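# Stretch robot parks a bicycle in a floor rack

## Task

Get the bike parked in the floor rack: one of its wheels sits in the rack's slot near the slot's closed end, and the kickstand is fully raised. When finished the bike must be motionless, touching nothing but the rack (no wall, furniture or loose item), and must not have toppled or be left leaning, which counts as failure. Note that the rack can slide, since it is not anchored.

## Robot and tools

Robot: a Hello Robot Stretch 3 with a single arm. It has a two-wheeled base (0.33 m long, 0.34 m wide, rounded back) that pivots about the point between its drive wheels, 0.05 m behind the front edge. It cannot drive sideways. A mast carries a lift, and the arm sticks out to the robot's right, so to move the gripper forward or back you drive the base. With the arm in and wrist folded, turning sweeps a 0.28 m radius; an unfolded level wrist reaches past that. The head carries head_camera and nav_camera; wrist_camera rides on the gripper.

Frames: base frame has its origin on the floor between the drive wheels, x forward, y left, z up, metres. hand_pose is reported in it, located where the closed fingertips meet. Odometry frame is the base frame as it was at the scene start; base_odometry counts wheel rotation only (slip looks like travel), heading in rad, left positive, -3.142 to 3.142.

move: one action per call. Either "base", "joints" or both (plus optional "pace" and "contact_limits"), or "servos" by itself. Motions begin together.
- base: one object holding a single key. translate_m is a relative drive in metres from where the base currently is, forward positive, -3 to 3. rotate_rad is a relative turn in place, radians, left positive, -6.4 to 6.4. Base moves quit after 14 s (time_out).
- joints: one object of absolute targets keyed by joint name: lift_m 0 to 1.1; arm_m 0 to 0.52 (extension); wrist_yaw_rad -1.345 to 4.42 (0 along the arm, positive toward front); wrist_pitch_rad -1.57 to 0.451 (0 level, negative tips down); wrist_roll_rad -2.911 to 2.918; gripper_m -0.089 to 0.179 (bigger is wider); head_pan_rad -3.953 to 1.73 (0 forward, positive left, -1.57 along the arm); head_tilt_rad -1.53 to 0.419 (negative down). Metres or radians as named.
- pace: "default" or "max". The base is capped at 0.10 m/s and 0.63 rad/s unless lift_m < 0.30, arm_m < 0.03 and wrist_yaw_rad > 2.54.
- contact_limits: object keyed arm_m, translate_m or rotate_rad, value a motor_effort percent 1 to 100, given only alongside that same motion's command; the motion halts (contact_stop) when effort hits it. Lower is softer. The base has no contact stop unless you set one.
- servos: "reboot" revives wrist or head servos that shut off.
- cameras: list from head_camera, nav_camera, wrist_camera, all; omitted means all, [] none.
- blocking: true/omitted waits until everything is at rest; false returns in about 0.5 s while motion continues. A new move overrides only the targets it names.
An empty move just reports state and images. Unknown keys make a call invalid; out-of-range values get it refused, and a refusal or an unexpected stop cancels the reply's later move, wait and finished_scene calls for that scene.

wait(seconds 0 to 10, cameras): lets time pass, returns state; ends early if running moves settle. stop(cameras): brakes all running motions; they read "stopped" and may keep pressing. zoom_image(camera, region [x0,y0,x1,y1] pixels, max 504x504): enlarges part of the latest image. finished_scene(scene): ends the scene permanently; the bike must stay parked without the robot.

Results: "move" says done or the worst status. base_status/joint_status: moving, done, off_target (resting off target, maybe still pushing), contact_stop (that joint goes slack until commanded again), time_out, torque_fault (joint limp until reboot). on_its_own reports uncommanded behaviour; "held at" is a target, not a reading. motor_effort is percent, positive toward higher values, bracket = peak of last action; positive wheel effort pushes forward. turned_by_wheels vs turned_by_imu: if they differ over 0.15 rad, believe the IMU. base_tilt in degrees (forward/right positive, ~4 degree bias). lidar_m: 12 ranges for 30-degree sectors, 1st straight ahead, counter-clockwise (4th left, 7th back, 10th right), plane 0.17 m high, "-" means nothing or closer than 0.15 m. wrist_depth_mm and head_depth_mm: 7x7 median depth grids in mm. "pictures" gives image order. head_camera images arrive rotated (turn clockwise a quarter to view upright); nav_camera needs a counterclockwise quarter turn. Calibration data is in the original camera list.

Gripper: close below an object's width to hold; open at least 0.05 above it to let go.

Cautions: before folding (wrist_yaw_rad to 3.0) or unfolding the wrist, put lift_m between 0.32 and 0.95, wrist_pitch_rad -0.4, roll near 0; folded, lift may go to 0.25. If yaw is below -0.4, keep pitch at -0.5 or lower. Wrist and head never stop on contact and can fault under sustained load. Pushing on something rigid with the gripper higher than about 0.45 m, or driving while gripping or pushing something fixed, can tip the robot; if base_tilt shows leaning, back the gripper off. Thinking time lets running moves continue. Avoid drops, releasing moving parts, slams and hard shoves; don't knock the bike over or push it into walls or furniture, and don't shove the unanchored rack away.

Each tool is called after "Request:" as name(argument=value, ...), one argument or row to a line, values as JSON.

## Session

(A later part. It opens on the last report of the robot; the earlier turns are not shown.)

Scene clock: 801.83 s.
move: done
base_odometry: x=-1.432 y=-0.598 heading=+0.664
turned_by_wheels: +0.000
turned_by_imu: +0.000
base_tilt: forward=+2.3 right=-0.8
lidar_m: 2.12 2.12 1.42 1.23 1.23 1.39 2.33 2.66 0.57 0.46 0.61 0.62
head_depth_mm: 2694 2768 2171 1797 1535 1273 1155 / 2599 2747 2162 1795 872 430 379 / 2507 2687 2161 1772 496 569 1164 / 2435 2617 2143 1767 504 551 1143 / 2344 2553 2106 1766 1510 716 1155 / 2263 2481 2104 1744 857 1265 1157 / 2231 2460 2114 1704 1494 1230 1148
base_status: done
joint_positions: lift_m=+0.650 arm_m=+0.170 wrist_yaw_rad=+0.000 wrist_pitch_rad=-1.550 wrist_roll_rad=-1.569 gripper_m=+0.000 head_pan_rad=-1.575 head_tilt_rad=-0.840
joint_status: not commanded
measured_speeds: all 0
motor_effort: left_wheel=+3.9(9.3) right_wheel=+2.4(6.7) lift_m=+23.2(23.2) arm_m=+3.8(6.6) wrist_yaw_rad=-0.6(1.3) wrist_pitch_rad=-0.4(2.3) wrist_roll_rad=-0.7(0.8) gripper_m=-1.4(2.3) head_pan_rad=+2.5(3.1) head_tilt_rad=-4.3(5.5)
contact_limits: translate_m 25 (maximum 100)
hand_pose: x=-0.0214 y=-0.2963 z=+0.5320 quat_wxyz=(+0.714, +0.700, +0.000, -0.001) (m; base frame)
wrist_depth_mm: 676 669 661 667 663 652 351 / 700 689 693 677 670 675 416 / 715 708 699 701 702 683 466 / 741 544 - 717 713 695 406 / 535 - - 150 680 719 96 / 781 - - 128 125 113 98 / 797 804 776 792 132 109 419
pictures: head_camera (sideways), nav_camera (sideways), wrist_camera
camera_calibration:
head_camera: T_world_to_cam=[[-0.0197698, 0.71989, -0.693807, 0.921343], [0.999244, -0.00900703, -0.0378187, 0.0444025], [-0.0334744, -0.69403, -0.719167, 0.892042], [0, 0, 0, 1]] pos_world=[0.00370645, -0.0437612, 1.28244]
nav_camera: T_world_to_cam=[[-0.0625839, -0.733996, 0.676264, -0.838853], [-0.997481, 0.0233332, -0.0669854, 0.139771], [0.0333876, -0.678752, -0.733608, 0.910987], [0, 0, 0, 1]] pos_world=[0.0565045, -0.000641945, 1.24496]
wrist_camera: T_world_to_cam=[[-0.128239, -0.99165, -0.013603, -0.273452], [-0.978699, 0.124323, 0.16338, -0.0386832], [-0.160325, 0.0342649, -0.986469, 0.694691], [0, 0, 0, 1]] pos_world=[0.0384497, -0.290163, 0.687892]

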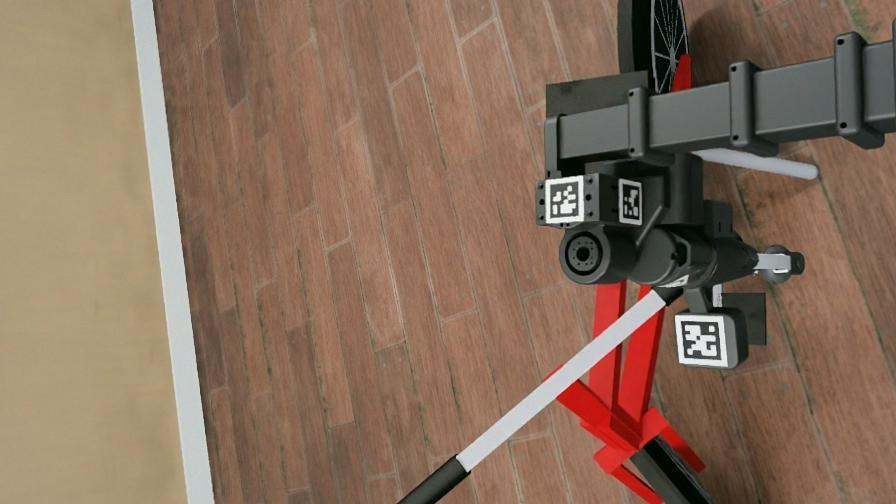

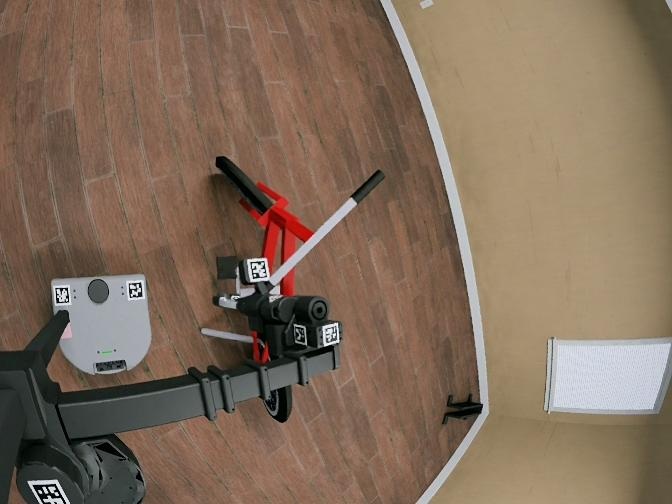

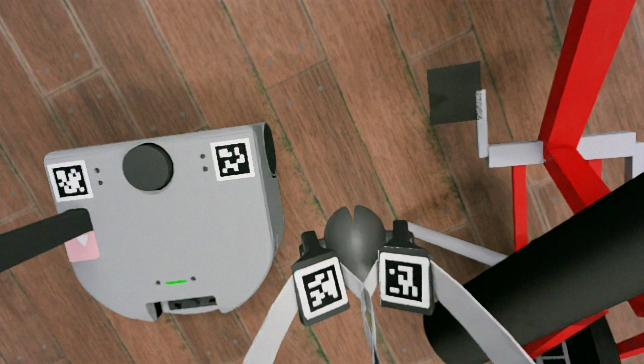

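Request:
move(
  base={"translate_m": -0.09},
  cameras=[],
)

Request:
move(
  joints={"arm_m": 0.225},
  cameras=["wrist_camera"],
)

Request:
move(
  base={"translate_m": 0.16},
  contact_limits={"translate_m": 30},
  cameras=["head_camera", "nav_camera", "wrist_camera"],
)

Scene clock: 811.43 s.
move: done
base_odometry: x=-1.503 y=-0.653 heading=+0.664
turned_by_wheels: +0.000
turned_by_imu: -0.001
base_tilt: forward=+2.3 right=-0.8
lidar_m: 2.21 2.20 1.42 1.21 1.20 1.36 2.28 2.57 0.57 0.47 0.48 0.67
head_depth_mm: 2733 2780 2194 1786 1527 1279 1156 / 2647 2754 2166 1788 1500 430 379 / 2558 2718 2122 1769 496 570 1165 / 2480 2655 2139 1773 505 551 1143 / 2380 2590 2134 1752 1498 1060 1158 / 2311 2519 2116 1756 1493 1106 1151 / 2247 2479 2091 1736 860 1277 1153
base_status: done
joint_positions: lift_m=+0.650 arm_m=+0.170 wrist_yaw_rad=+0.000 wrist_pitch_rad=-1.550 wrist_roll_rad=-1.569 gripper_m=+0.000 head_pan_rad=-1.575 head_tilt_rad=-0.840
joint_status: not commanded
measured_speeds: all 0
motor_effort: left_wheel=+0.8(4.4) right_wheel=-3.0(8.1) lift_m=+25.5(25.7) arm_m=-1.4(1.4) wrist_yaw_rad=-0.2(1.6) wrist_pitch_rad=+0.1(0.7) wrist_roll_rad=-0.6(0.7) gripper_m=-1.0(2.2) head_pan_rad=+2.0(2.9) head_tilt_rad=-4.7(5.4)
hand_pose: x=-0.0214 y=-0.2963 z=+0.5320 quat_wxyz=(+0.714, +0.700, +0.000, -0.001) (m; base frame)
wrist_depth_mm: 677 674 670 672 656 97 631 / 700 690 684 685 112 455 445 / 717 706 695 696 700 687 356 / 743 542 - 724 711 702 491 / 536 - - 151 723 724 721 / 777 - - 128 126 746 221 / 814 790 804 790 782 598 231
pictures: none
No camera images: "cameras" was empty.

Scene clock: 812.97 s.
move: done
base_odometry: x=-1.503 y=-0.653 heading=+0.664
turned_by_wheels: +0.000
turned_by_imu: +0.000
base_tilt: forward=+2.3 right=-0.8
lidar_m: 2.21 2.21 1.42 1.20 1.20 1.37 2.28 2.58 0.57 0.47 0.47 0.67
head_depth_mm: 2735 2777 2180 1799 1523 1279 1156 / 2623 2755 2181 1795 1020 421 381 / 2560 2741 2143 1785 535 1151 1171 / 2464 2670 2131 1753 544 1145 1166 / 2392 2578 2104 1752 1501 1122 1160 / 2323 2528 2106 1744 1489 1229 1147 / 2252 2437 2089 1726 866 1275 1157
base_status: not commanded
joint_positions: lift_m=+0.650 arm_m=+0.225 wrist_yaw_rad=+0.000 wrist_pitch_rad=-1.549 wrist_roll_rad=-1.569 gripper_m=+0.000 head_pan_rad=-1.575 head_tilt_rad=-0.840
joint_status: all done
measured_speeds: all 0
motor_effort: left_wheel=+0.7(1.0) right_wheel=-3.0(3.6) lift_m=+26.1(26.4) arm_m=+19.8(21.1) wrist_yaw_rad=-0.6(1.1) wrist_pitch_rad=-0.2(0.7) wrist_roll_rad=-0.6(0.8) gripper_m=-1.4(2.2) head_pan_rad=+2.5(3.1) head_tilt_rad=-4.2(5.2)
hand_pose: x=-0.0214 y=-0.3514 z=+0.5320 quat_wxyz=(+0.714, +0.700, +0.000, -0.001) (m; base frame)
wrist_depth_mm: 685 670 671 96 481 652 203 / 697 691 688 103 679 462 188 / 710 704 117 693 699 499 230 / - 542 720 713 702 712 241 / 568 - - 152 726 509 201 / 786 - - 128 126 430 186 / 808 805 797 782 781 203 181
pictures: wrist_camera
camera_calibration:
wrist_camera: T_world_to_cam=[[-0.128244, -0.991656, -0.0131157, -0.328379], [-0.978698, 0.124409, 0.163319, -0.0317654], [-0.160324, 0.033781, -0.986486, 0.69641], [0, 0, 0, 1]] pos_world=[0.0384499, -0.345212, 0.68788]

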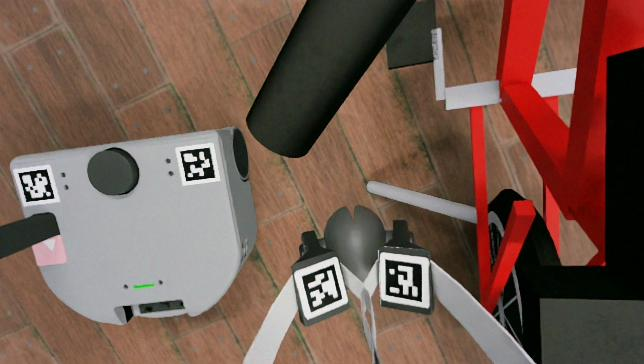

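Scene clock: 815.70 s.
move: done
base_odometry: x=-1.377 y=-0.555 heading=+0.664
turned_by_wheels: +0.000
turned_by_imu: -0.001
base_tilt: forward=+2.3 right=-0.8
lidar_m: 2.05 2.05 1.46 1.25 1.25 1.42 2.37 0.81 0.60 0.46 0.60 2.43
head_depth_mm: 2681 2783 2177 1788 1036 1266 1161 / 2558 2724 2172 1765 849 421 382 / 2518 2696 2172 1774 535 1256 1173 / 2441 2595 2139 1770 545 669 1147 / 2340 2549 2117 1711 809 1237 1160 / 2267 2475 2101 1736 1490 1249 1155 / 2198 2438 2103 1738 1489 1229 1150
base_status: done
joint_positions: lift_m=+0.650 arm_m=+0.225 wrist_yaw_rad=+0.005 wrist_pitch_rad=-1.549 wrist_roll_rad=-1.575 gripper_m=+0.000 head_pan_rad=-1.575 head_tilt_rad=-0.840
joint_status: not commanded
measured_speeds: all 0
motor_effort: left_wheel=+0.7(9.3) right_wheel=+12.4(12.9) lift_m=+27.5(27.5) arm_m=+18.3(19.9) wrist_yaw_rad=-4.2(5.7) wrist_pitch_rad=-0.7(1.6) wrist_roll_rad=+1.6(1.8) gripper_m=-1.2(1.7) head_pan_rad=+2.6(3.0) head_tilt_rad=-5.1(5.8)
contact_limits: translate_m 30 (maximum 100)
hand_pose: x=-0.0215 y=-0.3515 z=+0.5320 quat_wxyz=(+0.714, +0.700, +0.004, +0.003) (m; base frame)
wrist_depth_mm: 671 668 668 662 660 650 277 / 691 694 681 687 676 668 314 / 718 709 698 702 696 690 362 / - 540 729 721 708 703 - / 556 - - - - - - / 770 91 76 68 66 - - / 104 88 79 784 775 - 253
pictures: head_camera (sideways), nav_camera (sideways), wrist_camera
camera_calibration:
head_camera: T_world_to_cam=[[-0.0197698, 0.71989, -0.693807, 0.921343], [0.999244, -0.00900703, -0.0378187, 0.0444025], [-0.0334744, -0.69403, -0.719167, 0.892042], [0, 0, 0, 1]] pos_world=[0.00370645, -0.0437612, 1.28244]
nav_camera: T_world_to_cam=[[-0.0625839, -0.733996, 0.676264, -0.838853], [-0.997481, 0.0233332, -0.0669854, 0.139771], [0.0333876, -0.678752, -0.733608, 0.910987], [0, 0, 0, 1]] pos_world=[0.0565045, -0.000641942, 1.24496]
wrist_camera: T_world_to_cam=[[-0.117367, -0.993007, -0.0127311, -0.328932], [-0.979983, 0.113733, 0.163398, -0.0356611], [-0.160808, 0.0316538, -0.986478, 0.69563], [0, 0, 0, 1]] pos_world=[0.0383097, -0.344595, 0.687863]

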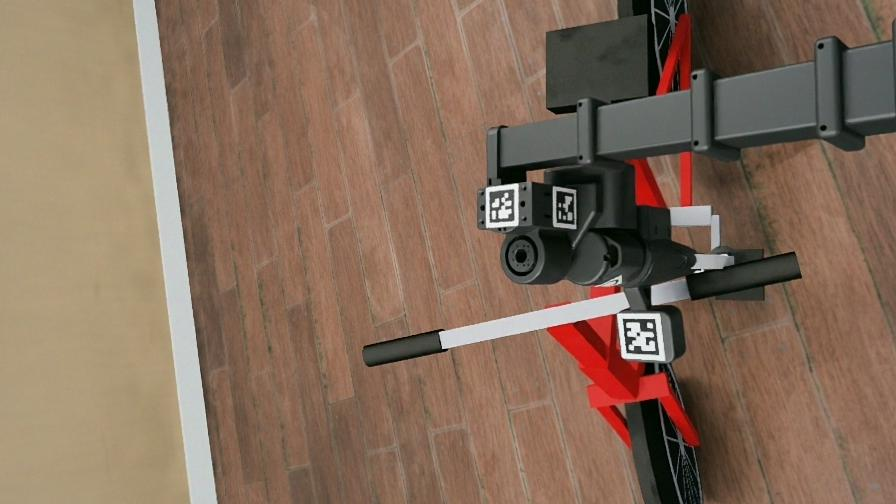

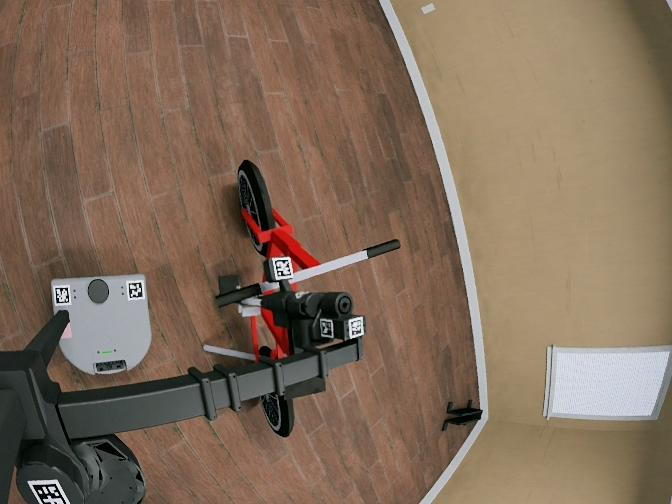

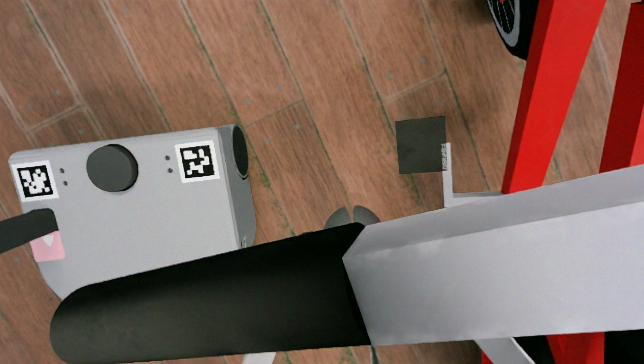

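Request:
move(
  base={"translate_m": 0.035},
  contact_limits={"translate_m": 30},
  cameras=[],
)

Request:
move(
  base={"translate_m": -0.06},
  cameras=["head_camera", "nav_camera", "wrist_camera"],
)

Scene clock: 820.90 s.
move: done
base_odometry: x=-1.349 y=-0.533 heading=+0.663
turned_by_wheels: +0.000
turned_by_imu: -0.001
base_tilt: forward=+2.3 right=-0.8
lidar_m: 2.02 2.02 1.46 1.26 1.26 1.42 2.39 0.81 0.52 0.46 0.60 2.39
head_depth_mm: 2682 2752 2170 1792 885 1265 1156 / 2570 2745 2168 1785 875 421 381 / 2497 2712 2149 1768 535 1248 1163 / 2427 2592 2105 1727 543 658 1148 / 2343 2542 2124 1707 879 1265 1163 / 2265 2477 2108 1754 1484 1248 1157 / 2212 2424 2090 1744 1489 1257 1150
base_status: done
joint_positions: lift_m=+0.650 arm_m=+0.225 wrist_yaw_rad=+0.006 wrist_pitch_rad=-1.553 wrist_roll_rad=-1.577 gripper_m=+0.000 head_pan_rad=-1.575 head_tilt_rad=-0.840
joint_status: not commanded
measured_speeds: all 0
motor_effort: left_wheel=+1.5(5.7) right_wheel=+12.4(16.5) lift_m=+22.4(28.9) arm_m=+16.2(17.1) wrist_yaw_rad=-5.9(6.6) wrist_pitch_rad=+0.1(0.8) wrist_roll_rad=+2.1(2.3) gripper_m=-0.8(1.6) head_pan_rad=+2.1(3.2) head_tilt_rad=-5.1(5.4)
contact_limits: translate_m 30 (maximum 100)
hand_pose: x=-0.0215 y=-0.3506 z=+0.5321 quat_wxyz=(+0.713, +0.701, +0.005, +0.004) (m; base frame)
wrist_depth_mm: 680 669 670 662 654 392 218 / 696 686 694 681 677 676 294 / 707 706 705 691 684 678 348 / 729 548 730 717 713 704 689 / 578 - - 151 721 505 222 / - 79 - 66 123 436 - / - 72 - - - - -
pictures: none
No camera images: "cameras" was empty.

Scene clock: 822.60 s.
move: done
base_odometry: x=-1.397 y=-0.570 heading=+0.663
turned_by_wheels: +0.000
turned_by_imu: +0.000
base_tilt: forward=+2.3 right=-0.8
lidar_m: 2.08 2.07 1.45 1.24 1.24 1.41 2.36 0.82 0.59 0.46 0.60 2.46
head_depth_mm: 2701 2778 2182 1799 1498 1265 1154 / 2610 2740 2155 1790 855 422 382 / 2521 2719 2121 1775 535 1273 1171 / 2425 2616 2131 1775 544 678 1158 / 2341 2571 2110 1757 878 1112 1161 / 2270 2478 2096 1672 1487 1255 1164 / 2202 2450 2073 1727 1475 1223 1148
base_status: done
joint_positions: lift_m=+0.650 arm_m=+0.225 wrist_yaw_rad=+0.002 wrist_pitch_rad=-1.546 wrist_roll_rad=-1.575 gripper_m=+0.000 head_pan_rad=-1.575 head_tilt_rad=-0.840
joint_status: not commanded
measured_speeds: all 0
motor_effort: left_wheel=-0.5(5.8) right_wheel=-3.5(9.1) lift_m=+29.7(30.1) arm_m=+15.3(16.5) wrist_yaw_rad=-1.6(6.1) wrist_pitch_rad=-0.9(1.2) wrist_roll_rad=+1.6(2.3) gripper_m=-0.8(1.9) head_pan_rad=+2.6(3.2) head_tilt_rad=-5.4(5.7)
hand_pose: x=-0.0214 y=-0.3523 z=+0.5320 quat_wxyz=(+0.716, +0.699, +0.003, +0.002) (m; base frame)
wrist_depth_mm: 679 677 670 657 662 654 286 / 690 683 688 688 670 674 - / 712 707 697 694 698 - - / - 546 721 711 66 - - / 566 - - - - - 223 / 785 107 92 - 123 517 234 / 795 115 104 780 783 307 208
pictures: head_camera (sideways), nav_camera (sideways), wrist_camera
camera_calibration:
head_camera: T_world_to_cam=[[-0.0197697, 0.71989, -0.693807, 0.921343], [0.999244, -0.00900714, -0.0378187, 0.0444025], [-0.0334745, -0.69403, -0.719167, 0.892042], [0, 0, 0, 1]] pos_world=[0.00370645, -0.0437612, 1.28244]
nav_camera: T_world_to_cam=[[-0.062584, -0.733996, 0.676264, -0.838853], [-0.997481, 0.0233333, -0.0669854, 0.139771], [0.0333876, -0.678752, -0.733608, 0.910987], [0, 0, 0, 1]] pos_world=[0.0565045, -0.000641944, 1.24496]
wrist_camera: T_world_to_cam=[[-0.120168, -0.992705, -0.00978698, -0.331201], [-0.979658, 0.116981, 0.16305, -0.0341734], [-0.160716, 0.0291812, -0.986569, 0.694792], [0, 0, 0, 1]] pos_world=[0.0383861, -0.345063, 0.687791]

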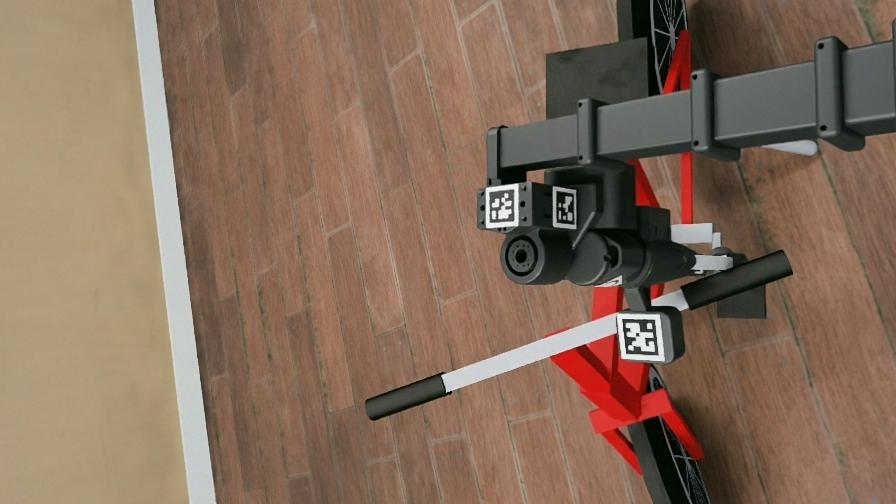

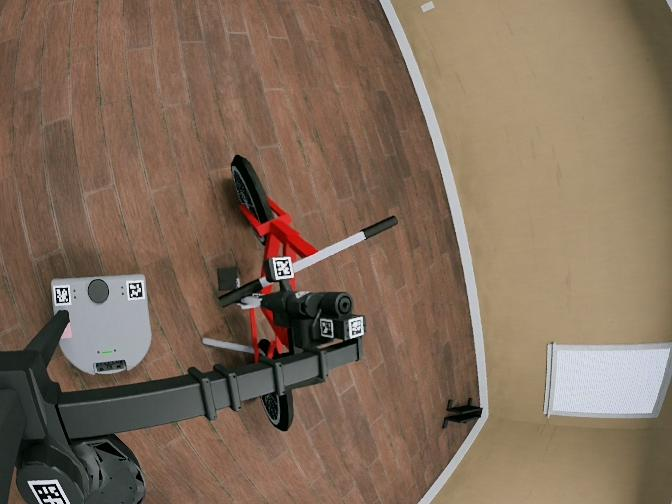

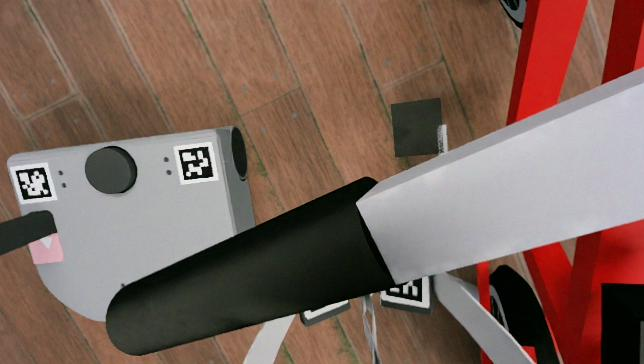

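Request:
move(
  base={"translate_m": -0.05},
  cameras=[],
)

Request:
move(
  joints={"lift_m": 1.0, "gripper_m": 0.12, "wrist_roll_rad": 0.0},
  cameras=[],
)

Request:
move(
  base={"translate_m": 0.12},
  joints={"arm_m": 0.33},
)

Scene clock: 837.47 s.
move: done
base_odometry: x=-1.436 y=-0.601 heading=+0.664
turned_by_wheels: +0.000
turned_by_imu: -0.001
base_tilt: forward=+2.3 right=-0.8
lidar_m: 2.13 2.12 1.42 1.23 1.22 1.39 2.33 2.66 0.57 0.46 0.61 0.68
head_depth_mm: 2712 2758 2167 1789 1530 1280 1157 / 2580 2740 2161 1794 863 422 382 / 2529 2695 2146 1771 535 1162 1170 / 2436 2618 2127 1761 544 747 1165 / 2345 2592 2126 1730 1498 699 1158 / 2312 2519 2108 1742 856 1274 1160 / 2205 2476 2103 1666 1481 1231 1150
base_status: done
joint_positions: lift_m=+0.650 arm_m=+0.225 wrist_yaw_rad=+0.002 wrist_pitch_rad=-1.546 wrist_roll_rad=-1.575 gripper_m=+0.000 head_pan_rad=-1.575 head_tilt_rad=-0.840
joint_status: not commanded
measured_speeds: all 0
motor_effort: left_wheel=+0.5(4.5) right_wheel=-2.8(7.5) lift_m=+27.9(28.6) arm_m=+13.2(14.1) wrist_yaw_rad=-1.9(2.5) wrist_pitch_rad=-0.8(1.6) wrist_roll_rad=+1.5(1.8) gripper_m=-0.9(1.6) head_pan_rad=+2.3(3.0) head_tilt_rad=-4.9(5.7)
hand_pose: x=-0.0214 y=-0.3523 z=+0.5320 quat_wxyz=(+0.716, +0.699, +0.002, +0.002) (m; base frame)
wrist_depth_mm: 681 670 669 662 - - 189 / 696 688 681 74 70 397 194 / 706 708 694 78 514 497 211 / - 541 93 85 718 492 217 / 568 - 104 148 722 554 240 / 786 - 125 128 126 469 202 / 797 802 786 785 787 352 206
pictures: none
No camera images: "cameras" was empty.

Scene clock: 841.47 s.
move: done
base_odometry: x=-1.436 y=-0.601 heading=+0.663
turned_by_wheels: +0.000
turned_by_imu: -0.001
base_tilt: forward=+2.3 right=-0.8
lidar_m: 2.12 2.12 1.41 1.23 1.23 1.39 2.32 2.66 0.57 0.46 0.61 0.66
head_depth_mm: - 2669 2163 1797 1521 1281 1173 / 301 292 2167 1798 898 1260 1167 / 288 296 2029 1767 897 1253 1163 / 293 295 331 1680 1517 1159 1164 / 2373 2576 2068 1714 1474 1102 1159 / 2332 2490 2096 1743 843 1278 1152 / 2240 2463 2073 1654 1489 1230 1149
base_status: not commanded
joint_positions: lift_m=+1.000 arm_m=+0.225 wrist_yaw_rad=+0.001 wrist_pitch_rad=-1.546 wrist_roll_rad=-0.005 gripper_m=+0.120 head_pan_rad=-1.575 head_tilt_rad=-0.840
joint_status: all done
measured_speeds: all 0
motor_effort: left_wheel=+1.0(1.3) right_wheel=+0.1(3.2) lift_m=+29.0(31.4) arm_m=+11.3(13.4) wrist_yaw_rad=-0.8(2.3) wrist_pitch_rad=-0.7(1.6) wrist_roll_rad=+1.6(5.2) gripper_m=+0.4(83.0) head_pan_rad=+2.8(3.1) head_tilt_rad=-4.6(5.6)
hand_pose: x=-0.0217 y=-0.3522 z=+0.8820 quat_wxyz=(+0.508, +0.495, -0.504, -0.493) (m; base frame)
wrist_depth_mm: - - - - 492 998 990 / - - 524 - - - - / - - - - - - - / - - - - - - - / - - - - - 141 - / - - 148 - - 125 116 / - 120 - - - - -
pictures: none
No camera images: "cameras" was empty.

Scene clock: 843.80 s.
move: done
base_odometry: x=-1.342 y=-0.527 heading=+0.663
turned_by_wheels: +0.000
turned_by_imu: +0.000
base_tilt: forward=+2.3 right=-0.7
lidar_m: 2.01 2.01 1.47 1.26 1.26 1.43 2.39 0.82 0.52 0.46 0.56 2.38
head_depth_mm: 2699 2669 2155 1796 888 1257 1171 / 370 2645 2156 1793 1242 1257 1173 / 363 2549 2148 1732 1524 1147 1163 / 368 399 1969 1776 1056 1141 1163 / 2315 2502 2122 1670 990 1281 1164 / 2255 2448 2091 1701 1487 1243 1150 / 2206 2430 2100 1734 1490 1230 1151
base_status: done
joint_positions: lift_m=+1.000 arm_m=+0.330 wrist_yaw_rad=+0.001 wrist_pitch_rad=-1.546 wrist_roll_rad=-0.004 gripper_m=+0.120 head_pan_rad=-1.575 head_tilt_rad=-0.840
joint_status: all done
measured_speeds: all 0
motor_effort: left_wheel=+4.3(9.2) right_wheel=+2.5(7.5) lift_m=+25.1(28.8) arm_m=+18.3(20.8) wrist_yaw_rad=-0.2(2.3) wrist_pitch_rad=-0.5(1.6) wrist_roll_rad=+0.9(1.5) gripper_m=+0.1(1.8) head_pan_rad=+2.5(3.1) head_tilt_rad=-4.7(5.4)
hand_pose: x=-0.0216 y=-0.4572 z=+0.8820 quat_wxyz=(+0.507, +0.495, -0.505, -0.493) (m; base frame)
wrist_depth_mm: - - - - - - 985 / - - 325 - 818 506 - / - - 928 527 - 522 - / - - - - - - - / - - - - - 140 - / - - 148 - - 125 116 / - 120 - - - - -
pictures: head_camera (sideways), nav_camera (sideways), wrist_camera
camera_calibration:
head_camera: T_world_to_cam=[[-0.01977, 0.71989, -0.693807, 0.921343], [0.999244, -0.00900667, -0.0378187, 0.0444025], [-0.0334742, -0.69403, -0.719167, 0.892042], [0, 0, 0, 1]] pos_world=[0.00370647, -0.0437612, 1.28244]
nav_camera: T_world_to_cam=[[-0.0625836, -0.733996, 0.676264, -0.838853], [-0.997481, 0.0233328, -0.0669854, 0.139771], [0.0333879, -0.678752, -0.733608, 0.910987], [0, 0, 0, 1]] pos_world=[0.0565045, -0.000641927, 1.24496]
wrist_camera: T_world_to_cam=[[-0.991924, 0.121669, -0.0358192, 0.0816285], [0.115497, 0.983205, 0.141311, 0.35974], [0.0524108, 0.136033, -0.989317, 1.099], [0, 0, 0, 1]] pos_world=[-0.0181792, -0.51313, 1.03935]

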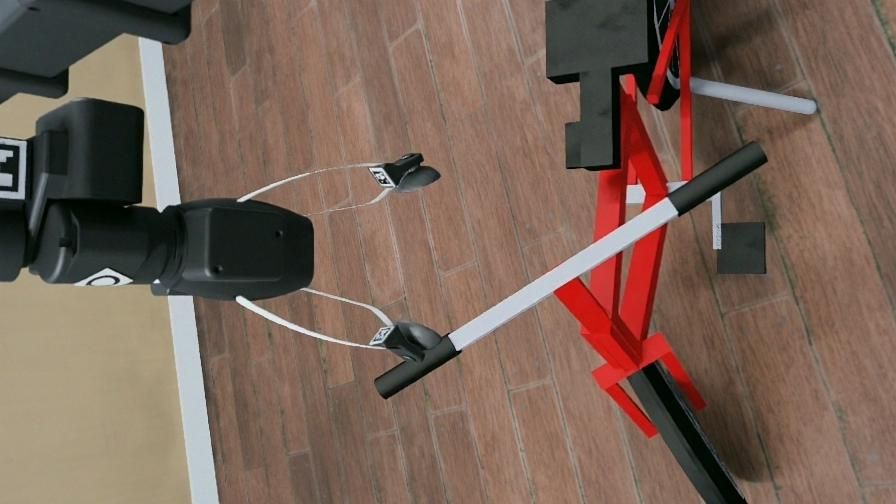

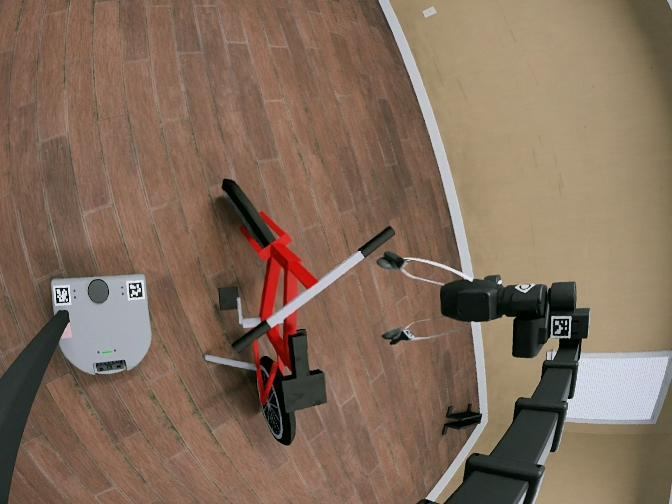

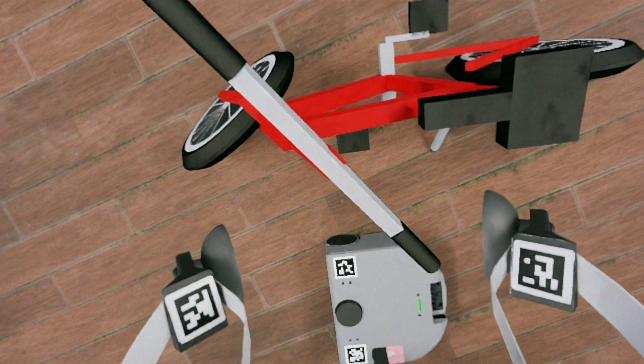

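Request:
move(
  base={"translate_m": -0.01},
  joints={"arm_m": 0.315, "wrist_roll_rad": -0.63, "lift_m": 0.87},
  cameras=["head_camera", "wrist_camera"],
)

Scene clock: 870.67 s.
move: done
base_odometry: x=-1.349 y=-0.533 heading=+0.664
turned_by_wheels: +0.000
turned_by_imu: -0.001
base_tilt: forward=+2.3 right=-0.7
lidar_m: 2.02 2.02 1.47 1.26 1.26 1.43 2.39 0.82 0.52 0.46 0.57 2.39
head_depth_mm: 2679 2727 344 287 - 1281 1151 / 2581 433 365 1704 1245 1249 1168 / 2491 429 452 1724 1511 1150 1169 / 2403 447 459 542 1469 1244 1163 / 2329 2584 2124 1713 846 1282 1158 / 2286 2461 2109 1712 1492 1242 1156 / 2205 2445 2110 1756 1490 1231 1151
base_status: done
joint_positions: lift_m=+0.870 arm_m=+0.315 wrist_yaw_rad=+0.001 wrist_pitch_rad=-1.546 wrist_roll_rad=-0.625 gripper_m=+0.120 head_pan_rad=-1.575 head_tilt_rad=-0.840
joint_status: all done
measured_speeds: all 0
motor_effort: left_wheel=+0.0(3.5) right_wheel=-2.8(6.4) lift_m=+23.3(24.3) arm_m=-17.1(20.8) wrist_yaw_rad=-0.2(1.8) wrist_pitch_rad=-0.8(1.4) wrist_roll_rad=-1.6(4.9) gripper_m=+0.3(1.3) head_pan_rad=+2.8(3.5) head_tilt_rad=-4.0(5.2)
hand_pose: x=-0.0216 y=-0.4423 z=+0.7519 quat_wxyz=(+0.637, +0.622, -0.325, -0.318) (m; base frame)
wrist_depth_mm: 912 900 879 201 871 893 867 / 938 920 922 362 881 883 884 / 960 940 950 238 433 910 907 / 971 972 944 950 951 386 936 / - 995 988 958 982 133 - / - - 132 - - 125 113 / - 120 128 366 - - -
pictures: head_camera (sideways), wrist_camera
camera_calibration:
head_camera: T_world_to_cam=[[-0.0197698, 0.719889, -0.693807, 0.921343], [0.999244, -0.00900703, -0.0378187, 0.0444025], [-0.0334744, -0.69403, -0.719167, 0.892042], [0, 0, 0, 1]] pos_world=[0.00370645, -0.0437612, 1.28244]
wrist_camera: T_world_to_cam=[[-0.877591, -0.478931, -0.0214177, -0.198777], [-0.476724, 0.867082, 0.144576, 0.296848], [-0.0506712, 0.137089, -0.989262, 0.966557], [0, 0, 0, 1]] pos_world=[0.0160465, -0.485096, 0.909003]

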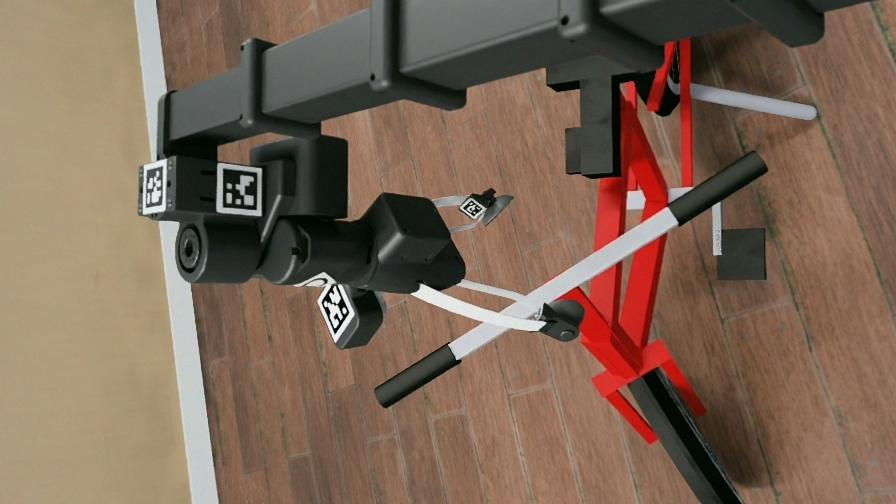

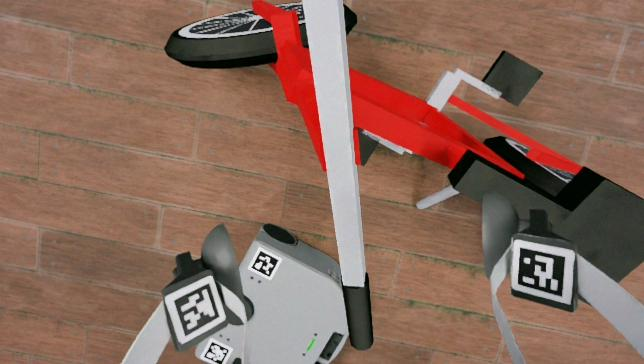

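Request:
move(
  joints={"lift_m": 0.81},
  cameras=["wrist_camera"],
)

Request:
move(
  joints={"lift_m": 0.772},
  cameras=["head_camera", "wrist_camera"],
)

Scene clock: 879.40 s.
move: done
base_odometry: x=-1.349 y=-0.533 heading=+0.664
turned_by_wheels: +0.000
turned_by_imu: -0.001
base_tilt: forward=+2.3 right=-0.8
lidar_m: 2.02 2.02 1.46 1.26 1.26 1.43 2.38 0.82 0.52 0.46 0.57 2.39
head_depth_mm: 2693 2777 2169 1666 303 - - / 2584 2734 436 377 353 1257 1168 / 2494 2672 483 1690 1489 1149 1170 / 2416 2611 489 536 1478 1247 1163 / 2333 2557 2112 756 889 1289 1162 / 2271 2454 2104 1713 1496 1246 1155 / 2211 2433 2113 1731 1485 1229 1157
base_status: not commanded
joint_positions: lift_m=+0.810 arm_m=+0.315 wrist_yaw_rad=+0.001 wrist_pitch_rad=-1.546 wrist_roll_rad=-0.625 gripper_m=+0.120 head_pan_rad=-1.575 head_tilt_rad=-0.840
joint_status: all done
measured_speeds: all 0
motor_effort: left_wheel=-0.2(0.3) right_wheel=-3.0(3.6) lift_m=+23.3(27.0) arm_m=-9.4(11.8) wrist_yaw_rad=-0.1(1.7) wrist_pitch_rad=-0.6(1.2) wrist_roll_rad=-1.6(1.8) gripper_m=+1.0(1.8) head_pan_rad=+2.5(3.1) head_tilt_rad=-5.3(5.3)
hand_pose: x=-0.0216 y=-0.4423 z=+0.6919 quat_wxyz=(+0.637, +0.622, -0.325, -0.318) (m; base frame)
wrist_depth_mm: 849 822 584 145 827 820 808 / 867 859 856 157 834 608 821 / 888 888 868 173 361 852 844 / 921 898 902 193 886 325 643 / 935 940 919 215 910 133 323 / 971 937 132 - 930 125 110 / - 119 131 262 967 959 949
pictures: wrist_camera
camera_calibration:
wrist_camera: T_world_to_cam=[[-0.877586, -0.478941, -0.0214174, -0.200066], [-0.476734, 0.867077, 0.144576, 0.30552], [-0.050673, 0.137088, -0.989262, 0.907202], [0, 0, 0, 1]] pos_world=[0.016047, -0.485096, 0.849005]

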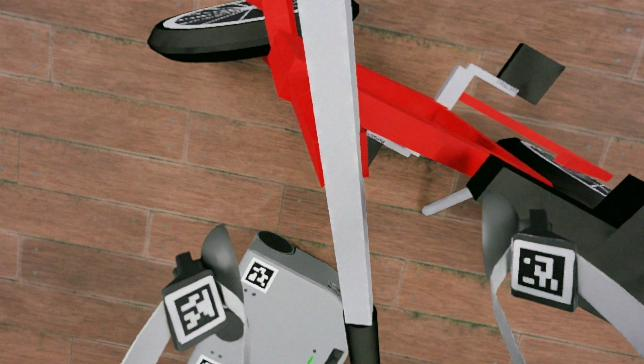

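Scene clock: 880.57 s.
move: done
base_odometry: x=-1.349 y=-0.533 heading=+0.664
turned_by_wheels: +0.000
turned_by_imu: +0.000
base_tilt: forward=+2.3 right=-0.8
lidar_m: 2.03 2.02 1.47 1.26 1.26 1.43 2.39 0.82 0.52 0.46 0.57 2.38
head_depth_mm: 2671 2758 2165 1793 363 295 - / 2598 2711 2085 420 362 346 1153 / 2512 2693 514 533 1472 1148 1171 / 2428 2596 519 539 898 1246 1166 / 2352 2559 2117 759 868 1287 1163 / 2282 2496 2099 1700 1496 1233 1155 / 2201 2436 2076 1723 1495 1232 1150
base_status: not commanded
joint_positions: lift_m=+0.772 arm_m=+0.315 wrist_yaw_rad=+0.001 wrist_pitch_rad=-1.546 wrist_roll_rad=-0.625 gripper_m=+0.120 head_pan_rad=-1.575 head_tilt_rad=-0.840
joint_status: all done
measured_speeds: all 0
motor_effort: left_wheel=+0.2(0.3) right_wheel=-3.2(3.3) lift_m=+22.5(23.9) arm_m=-7.0(8.9) wrist_yaw_rad=-0.3(1.5) wrist_pitch_rad=-0.6(1.2) wrist_roll_rad=-1.6(1.8) gripper_m=+0.8(1.5) head_pan_rad=+2.7(2.9) head_tilt_rad=-4.8(5.7)
hand_pose: x=-0.0216 y=-0.4423 z=+0.6540 quat_wxyz=(+0.637, +0.622, -0.325, -0.318) (m; base frame)
wrist_depth_mm: 797 793 - 110 790 771 774 / 833 806 805 123 786 577 791 / 865 853 846 130 316 641 799 / 877 860 861 144 834 298 580 / 896 897 873 166 858 133 287 / 931 912 132 180 900 125 113 / 962 120 131 210 907 900 911
pictures: head_camera (sideways), wrist_camera
camera_calibration:
head_camera: T_world_to_cam=[[-0.01977, 0.71989, -0.693807, 0.921343], [0.999244, -0.00900667, -0.0378187, 0.0444025], [-0.0334742, -0.69403, -0.719167, 0.892042], [0, 0, 0, 1]] pos_world=[0.00370647, -0.0437612, 1.28244]
wrist_camera: T_world_to_cam=[[-0.877584, -0.478943, -0.0214174, -0.200881], [-0.476737, 0.867075, 0.144576, 0.311012], [-0.0506734, 0.137088, -0.989262, 0.869614], [0, 0, 0, 1]] pos_world=[0.0160471, -0.485096, 0.811008]

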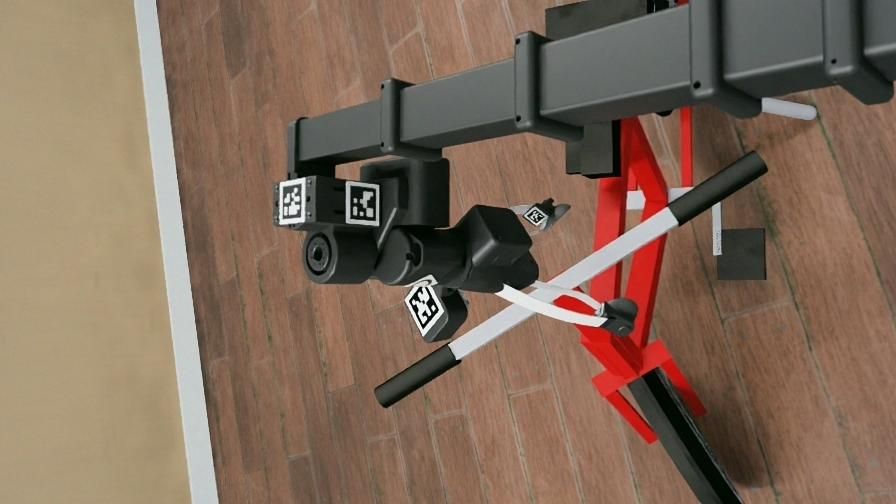

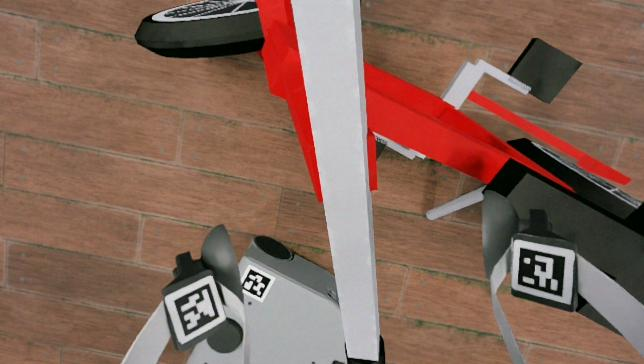

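Request:
move(
  joints={"lift_m": 0.744},
  cameras=["wrist_camera"],
)

Request:
move(
  joints={"gripper_m": -0.02},
  cameras=["head_camera", "wrist_camera"],
)

Scene clock: 885.00 s.
move: done
base_odometry: x=-1.349 y=-0.533 heading=+0.664
turned_by_wheels: +0.000
turned_by_imu: -0.001
base_tilt: forward=+2.3 right=-0.8
lidar_m: 2.02 2.02 1.47 1.26 1.26 1.43 2.39 0.82 0.52 0.46 0.57 2.39
head_depth_mm: 2655 2776 2188 1793 880 332 302 / 2573 2766 2157 459 381 346 1116 / 2480 2700 539 542 1486 1157 1167 / 2389 2581 2113 546 749 1247 1158 / 2335 2547 2124 1627 847 1280 1162 / 2259 2467 2097 1710 1493 1239 1151 / 2190 2439 2087 1743 1488 1233 1152
base_status: not commanded
joint_positions: lift_m=+0.744 arm_m=+0.315 wrist_yaw_rad=+0.001 wrist_pitch_rad=-1.546 wrist_roll_rad=-0.625 gripper_m=+0.120 head_pan_rad=-1.575 head_tilt_rad=-0.840
joint_status: all done
measured_speeds: all 0
motor_effort: left_wheel=-0.1(0.3) right_wheel=-2.7(3.3) lift_m=+22.7(23.8) arm_m=+0.5(1.7) wrist_yaw_rad=-0.3(2.0) wrist_pitch_rad=-0.6(1.6) wrist_roll_rad=-1.7(1.8) gripper_m=-0.5(1.3) head_pan_rad=+2.8(3.3) head_tilt_rad=-4.9(5.5)
hand_pose: x=-0.0216 y=-0.4423 z=+0.6260 quat_wxyz=(+0.637, +0.622, -0.325, -0.318) (m; base frame)
wrist_depth_mm: 797 763 - 86 749 752 739 / 798 799 780 - 770 562 761 / 824 811 812 103 285 569 771 / 854 839 824 115 828 292 381 / 873 843 846 126 838 133 257 / 892 883 132 143 854 125 114 / 912 120 694 162 867 864 886
pictures: wrist_camera
camera_calibration:
wrist_camera: T_world_to_cam=[[-0.877584, -0.478945, -0.0214173, -0.201481], [-0.476738, 0.867075, 0.144576, 0.31506], [-0.0506737, 0.137088, -0.989262, 0.841917], [0, 0, 0, 1]] pos_world=[0.0160472, -0.485096, 0.783011]

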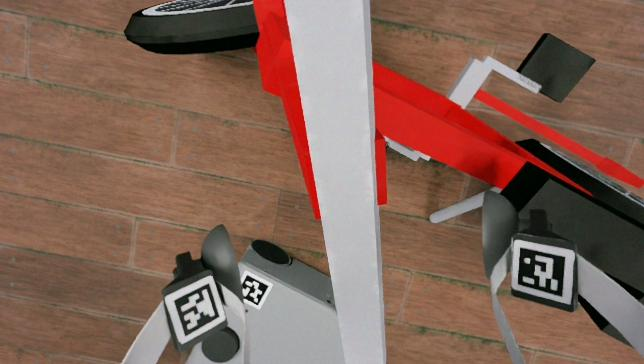

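Scene clock: 886.93 s.
move: done
base_odometry: x=-1.349 y=-0.533 heading=+0.664
turned_by_wheels: +0.000
turned_by_imu: +0.000
base_tilt: forward=+2.3 right=-0.8
lidar_m: 2.02 2.02 1.47 1.26 1.26 1.43 2.39 0.82 0.52 0.46 0.57 2.39
head_depth_mm: 2663 2746 2157 1804 878 333 301 / 2571 2706 2139 458 382 346 1116 / 2495 2688 538 543 1506 1146 1167 / 2422 2601 2116 545 723 1245 1165 / 2349 2570 2124 1646 919 1282 1163 / 2265 2467 2115 1695 1493 1239 1155 / 2173 2429 2085 1739 1492 1230 1146
base_status: not commanded
joint_positions: lift_m=+0.744 arm_m=+0.315 wrist_yaw_rad=+0.001 wrist_pitch_rad=-1.546 wrist_roll_rad=-0.626 gripper_m=-0.019 head_pan_rad=-1.575 head_tilt_rad=-0.840
joint_status: all done
measured_speeds: all 0
motor_effort: left_wheel=+0.3(0.3) right_wheel=-2.9(3.5) lift_m=+27.9(27.9) arm_m=+4.1(4.2) wrist_yaw_rad=-0.6(1.9) wrist_pitch_rad=-0.7(1.5) wrist_roll_rad=-1.3(1.8) gripper_m=-14.5(86.1) head_pan_rad=+3.1(3.1) head_tilt_rad=-4.9(5.8)
hand_pose: x=-0.0216 y=-0.4423 z=+0.6259 quat_wxyz=(+0.637, +0.622, -0.325, -0.318) (m; base frame)
wrist_depth_mm: 768 761 - 86 749 753 744 / 798 787 785 - 753 565 744 / 817 819 809 104 284 566 779 / 859 825 829 115 823 305 377 / 858 854 838 129 790 832 258 / 894 882 878 129 125 840 838 / 918 903 697 129 884 884 886
pictures: head_camera (sideways), wrist_camera
camera_calibration:
head_camera: T_world_to_cam=[[-0.0197699, 0.71989, -0.693807, 0.921343], [0.999244, -0.00900691, -0.0378187, 0.0444025], [-0.0334744, -0.69403, -0.719167, 0.892042], [0, 0, 0, 1]] pos_world=[0.00370646, -0.0437612, 1.28244]
wrist_camera: T_world_to_cam=[[-0.877121, -0.479792, -0.0213973, -0.201859], [-0.477572, 0.866614, 0.144588, 0.314834], [-0.050829, 0.13704, -0.989261, 0.841869], [0, 0, 0, 1]] pos_world=[0.0160922, -0.48506, 0.782987]

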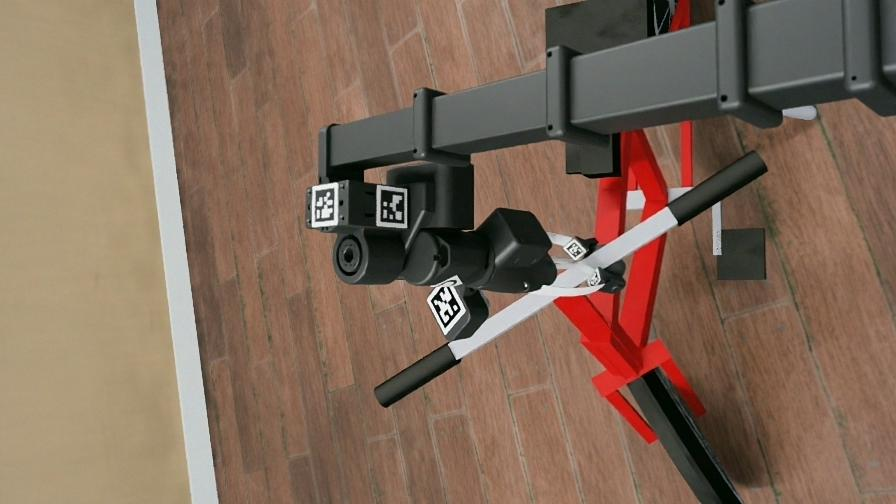

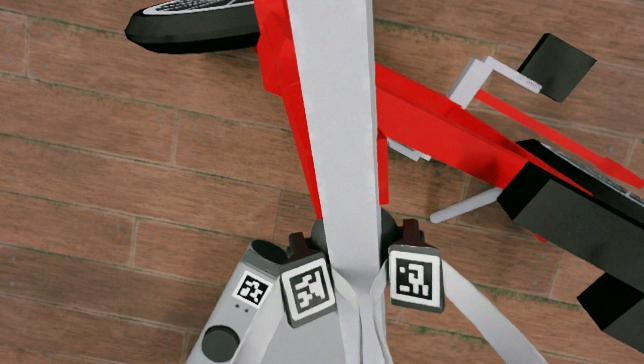

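Request:
move(
  joints={"gripper_m": -0.07},
  cameras=[],
)

Request:
move(
  joints={"wrist_roll_rad": -0.3},
  base={"translate_m": 0.016},
  cameras=["head_camera", "wrist_camera"],
)

Scene clock: 893.60 s.
move: done
base_odometry: x=-1.349 y=-0.533 heading=+0.664
turned_by_wheels: +0.000
turned_by_imu: -0.001
base_tilt: forward=+2.3 right=-0.8
lidar_m: 2.02 2.01 1.47 1.26 1.26 1.43 2.38 0.82 0.52 0.46 0.57 2.39
head_depth_mm: 2661 2774 2191 1806 880 332 301 / 2572 2750 2156 459 381 346 1114 / 2515 2712 540 544 1515 1149 1171 / 2427 2614 2134 546 723 1246 1165 / 2336 2569 2109 1630 919 1289 1162 / 2268 2483 2080 1708 1488 1240 1161 / 2202 2442 2122 1735 1480 1229 1151
base_status: not commanded
joint_positions: lift_m=+0.744 arm_m=+0.315 wrist_yaw_rad=+0.001 wrist_pitch_rad=-1.546 wrist_roll_rad=-0.627 gripper_m=-0.068 head_pan_rad=-1.575 head_tilt_rad=-0.840
joint_status: all done
measured_speeds: all 0
motor_effort: left_wheel=+0.7(0.9) right_wheel=-2.8(3.3) lift_m=+32.0(32.1) arm_m=+12.0(12.0) wrist_yaw_rad=-1.5(1.5) wrist_pitch_rad=-0.9(1.4) wrist_roll_rad=-1.3(1.4) gripper_m=-34.7(98.2) head_pan_rad=+2.4(3.3) head_tilt_rad=-4.8(5.2)
hand_pose: x=-0.0216 y=-0.4422 z=+0.6260 quat_wxyz=(+0.637, +0.622, -0.325, -0.318) (m; base frame)
wrist_depth_mm: 777 772 - 86 756 738 740 / 804 797 782 - 568 562 761 / 814 803 797 103 281 571 782 / 845 831 819 115 812 306 374 / 867 865 849 129 794 825 258 / 880 873 881 129 126 852 844 / 904 917 691 126 875 859 878
pictures: none
No camera images: "cameras" was empty.

Scene clock: 894.60 s.
move: off_target
base_odometry: x=-1.337 y=-0.523 heading=+0.663
turned_by_wheels: +0.000
turned_by_imu: -0.003
base_tilt: forward=+2.3 right=-0.8
lidar_m: 2.00 2.00 1.48 1.27 1.26 1.43 2.39 0.82 0.52 0.46 0.56 2.37
head_depth_mm: 2661 2761 2191 1804 881 332 301 / 2550 2732 2161 458 381 346 1130 / 2497 2705 541 542 1521 1147 1171 / 2427 2608 2146 546 727 1124 1168 / 2331 2546 2119 1664 991 1289 1159 / 2269 2468 2116 1717 1491 1236 1158 / 2221 2432 2095 1726 1494 1231 1150
base_status: done
joint_positions: lift_m=+0.744 arm_m=+0.315 wrist_yaw_rad=+0.012 wrist_pitch_rad=-1.558 wrist_roll_rad=-0.321 gripper_m=-0.066 head_pan_rad=-1.575 head_tilt_rad=-0.840
joint_status: wrist_roll_rad off_target (ended at -0.321, target -0.300)
measured_speeds: all 0
on_its_own: wrist_yaw_rad is at rest, and its effort (-10.5) is outside its rest range (-9 to +9)
motor_effort: left_wheel=-1.5(7.6) right_wheel=+13.7(19.7) lift_m=+14.8(31.9) arm_m=+13.9(13.9) wrist_yaw_rad=-10.5(10.8) wrist_pitch_rad=+1.8(1.9) wrist_roll_rad=+6.6(7.6) gripper_m=-12.2(35.4) head_pan_rad=+2.1(2.8) head_tilt_rad=-5.2(5.2)
hand_pose: x=-0.0218 y=-0.4392 z=+0.6262 quat_wxyz=(+0.580, +0.572, -0.413, -0.408) (m; base frame)
wrist_depth_mm: 772 771 85 754 747 742 749 / 773 786 95 256 481 549 747 / 807 815 806 104 606 295 247 / 837 832 830 113 811 803 257 / 875 862 858 126 154 829 816 / 890 885 886 129 128 846 859 / 924 918 902 129 174 862 876
pictures: head_camera (sideways), wrist_camera
camera_calibration:
head_camera: T_world_to_cam=[[-0.0197702, 0.71989, -0.693807, 0.921343], [0.999244, -0.00900643, -0.0378187, 0.0444025], [-0.033474, -0.69403, -0.719167, 0.892042], [0, 0, 0, 1]] pos_world=[0.00370648, -0.0437612, 1.28244]
wrist_camera: T_world_to_cam=[[-0.978359, -0.204651, -0.0305271, -0.0762718], [-0.206906, 0.966251, 0.153456, 0.356095], [-0.00190795, 0.156451, -0.987684, 0.850271], [0, 0, 0, 1]] pos_world=[0.000679309, -0.492712, 0.782826]

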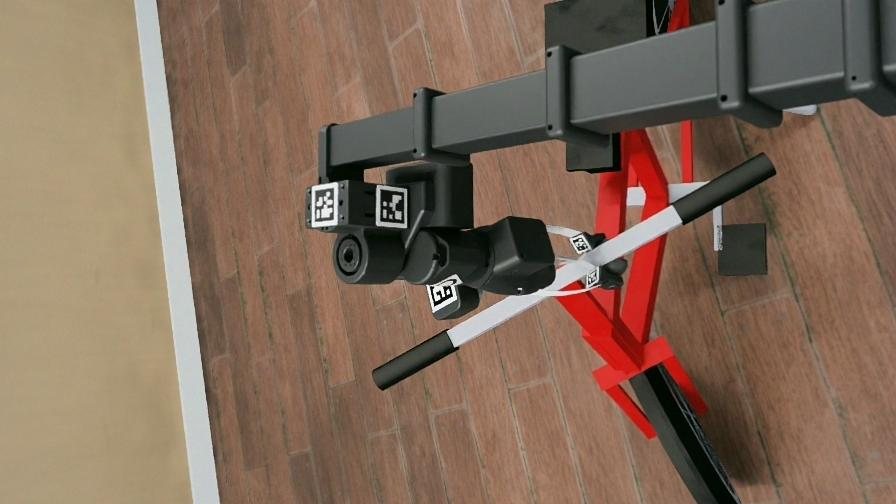

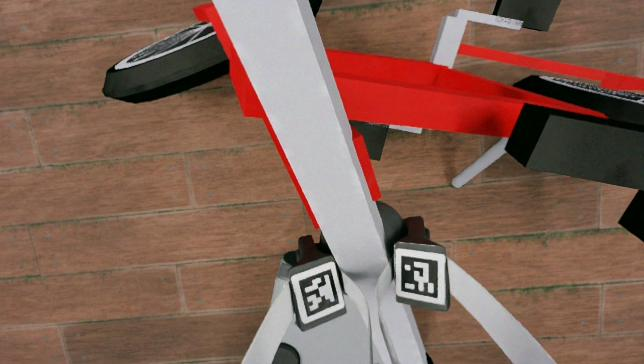

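Request:
move(
)

Scene clock: 917.50 s.
base_odometry: x=-1.337 y=-0.523 heading=+0.663
turned_by_wheels: +0.000
turned_by_imu: -0.001
base_tilt: forward=+2.3 right=-0.8
lidar_m: 2.00 2.00 1.47 1.27 1.26 1.43 2.39 0.82 0.52 0.46 0.56 2.38
head_depth_mm: 2694 2793 2146 1785 877 332 301 / 2579 2722 2162 458 381 347 1137 / 2472 2705 539 542 1514 1139 1161 / 2398 2631 2133 547 727 1122 1165 / 2350 2557 2116 1650 992 1290 1160 / 2275 2447 2104 1710 1494 1231 1155 / 2194 2415 2098 1738 1493 1231 1147
base_status: done
joint_positions: lift_m=+0.744 arm_m=+0.315 wrist_yaw_rad=+0.012 wrist_pitch_rad=-1.558 wrist_roll_rad=-0.321 gripper_m=-0.066 head_pan_rad=-1.575 head_tilt_rad=-0.840
joint_status: wrist_roll_rad off_target (ended at -0.321, target -0.300)
measured_speeds: all 0
on_its_own: wrist_yaw_rad is at rest, and its effort (-10.1) is outside its rest range (-9 to +9)
motor_effort: left_wheel=-1.8(7.6) right_wheel=+13.2(19.7) lift_m=+21.6(31.9) arm_m=+19.3(13.9) wrist_yaw_rad=-10.1(10.8) wrist_pitch_rad=+1.7(1.9) wrist_roll_rad=+6.7(7.6) gripper_m=-12.6(35.4) head_pan_rad=+2.7(2.8) head_tilt_rad=-5.2(5.2)
hand_pose: x=-0.0218 y=-0.4392 z=+0.6262 quat_wxyz=(+0.580, +0.572, -0.413, -0.408) (m; base frame)
wrist_depth_mm: 777 768 86 744 745 741 733 / 794 782 95 255 484 553 743 / 820 823 802 104 608 296 248 / 847 833 828 113 823 821 257 / 887 854 863 125 154 839 822 / 902 905 886 130 129 850 848 / 945 915 899 129 174 866 870
pictures: head_camera (sideways), nav_camera (sideways), wrist_camera
camera_calibration:
head_camera: T_world_to_cam=[[-0.0197699, 0.71989, -0.693807, 0.921343], [0.999244, -0.00900691, -0.0378187, 0.0444025], [-0.0334744, -0.69403, -0.719167, 0.892042], [0, 0, 0, 1]] pos_world=[0.00370646, -0.0437612, 1.28244]
nav_camera: T_world_to_cam=[[-0.0625838, -0.733996, 0.676264, -0.838853], [-0.997481, 0.0233331, -0.0669854, 0.139771], [0.0333877, -0.678752, -0.733608, 0.910987], [0, 0, 0, 1]] pos_world=[0.0565045, -0.000641942, 1.24496]
wrist_camera: T_world_to_cam=[[-0.978359, -0.204649, -0.0305271, -0.0762708], [-0.206905, 0.966251, 0.153456, 0.356093], [-0.0019077, 0.156451, -0.987684, 0.850282], [0, 0, 0, 1]] pos_world=[0.000679247, -0.492712, 0.782837]

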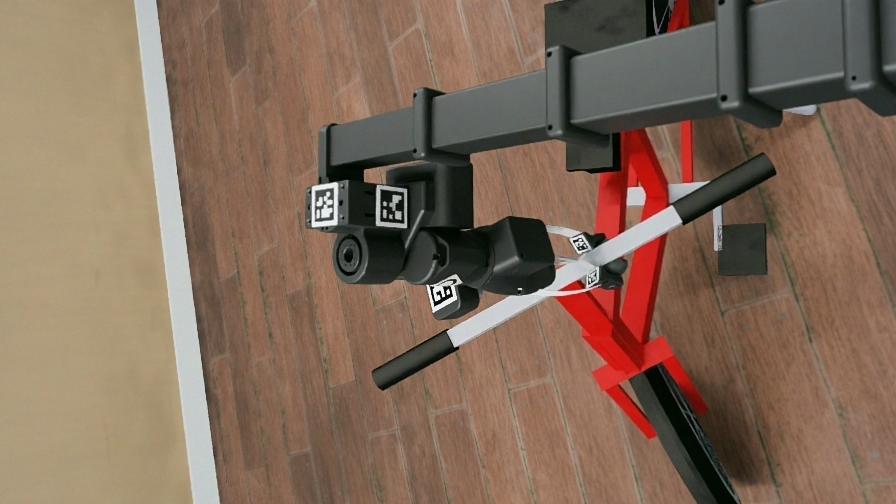

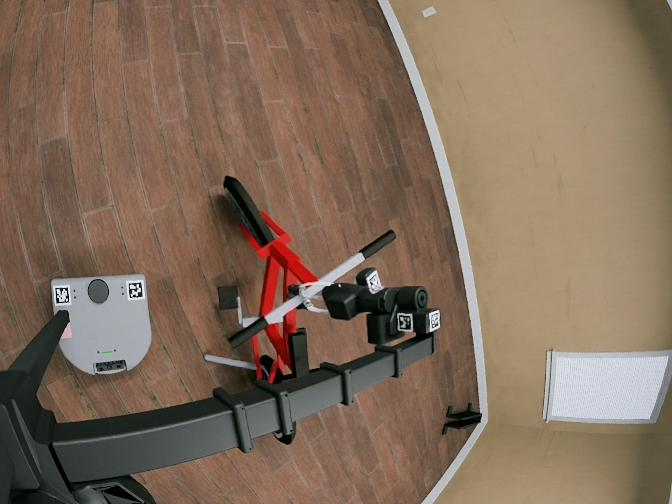

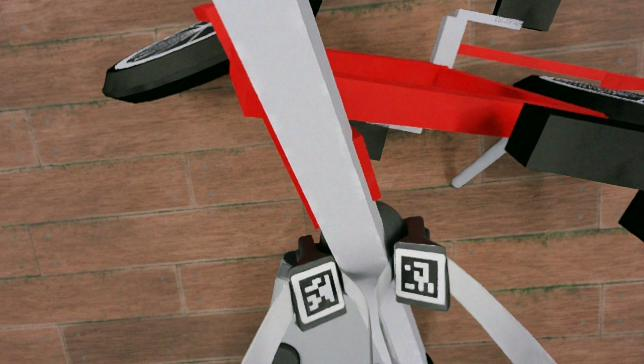

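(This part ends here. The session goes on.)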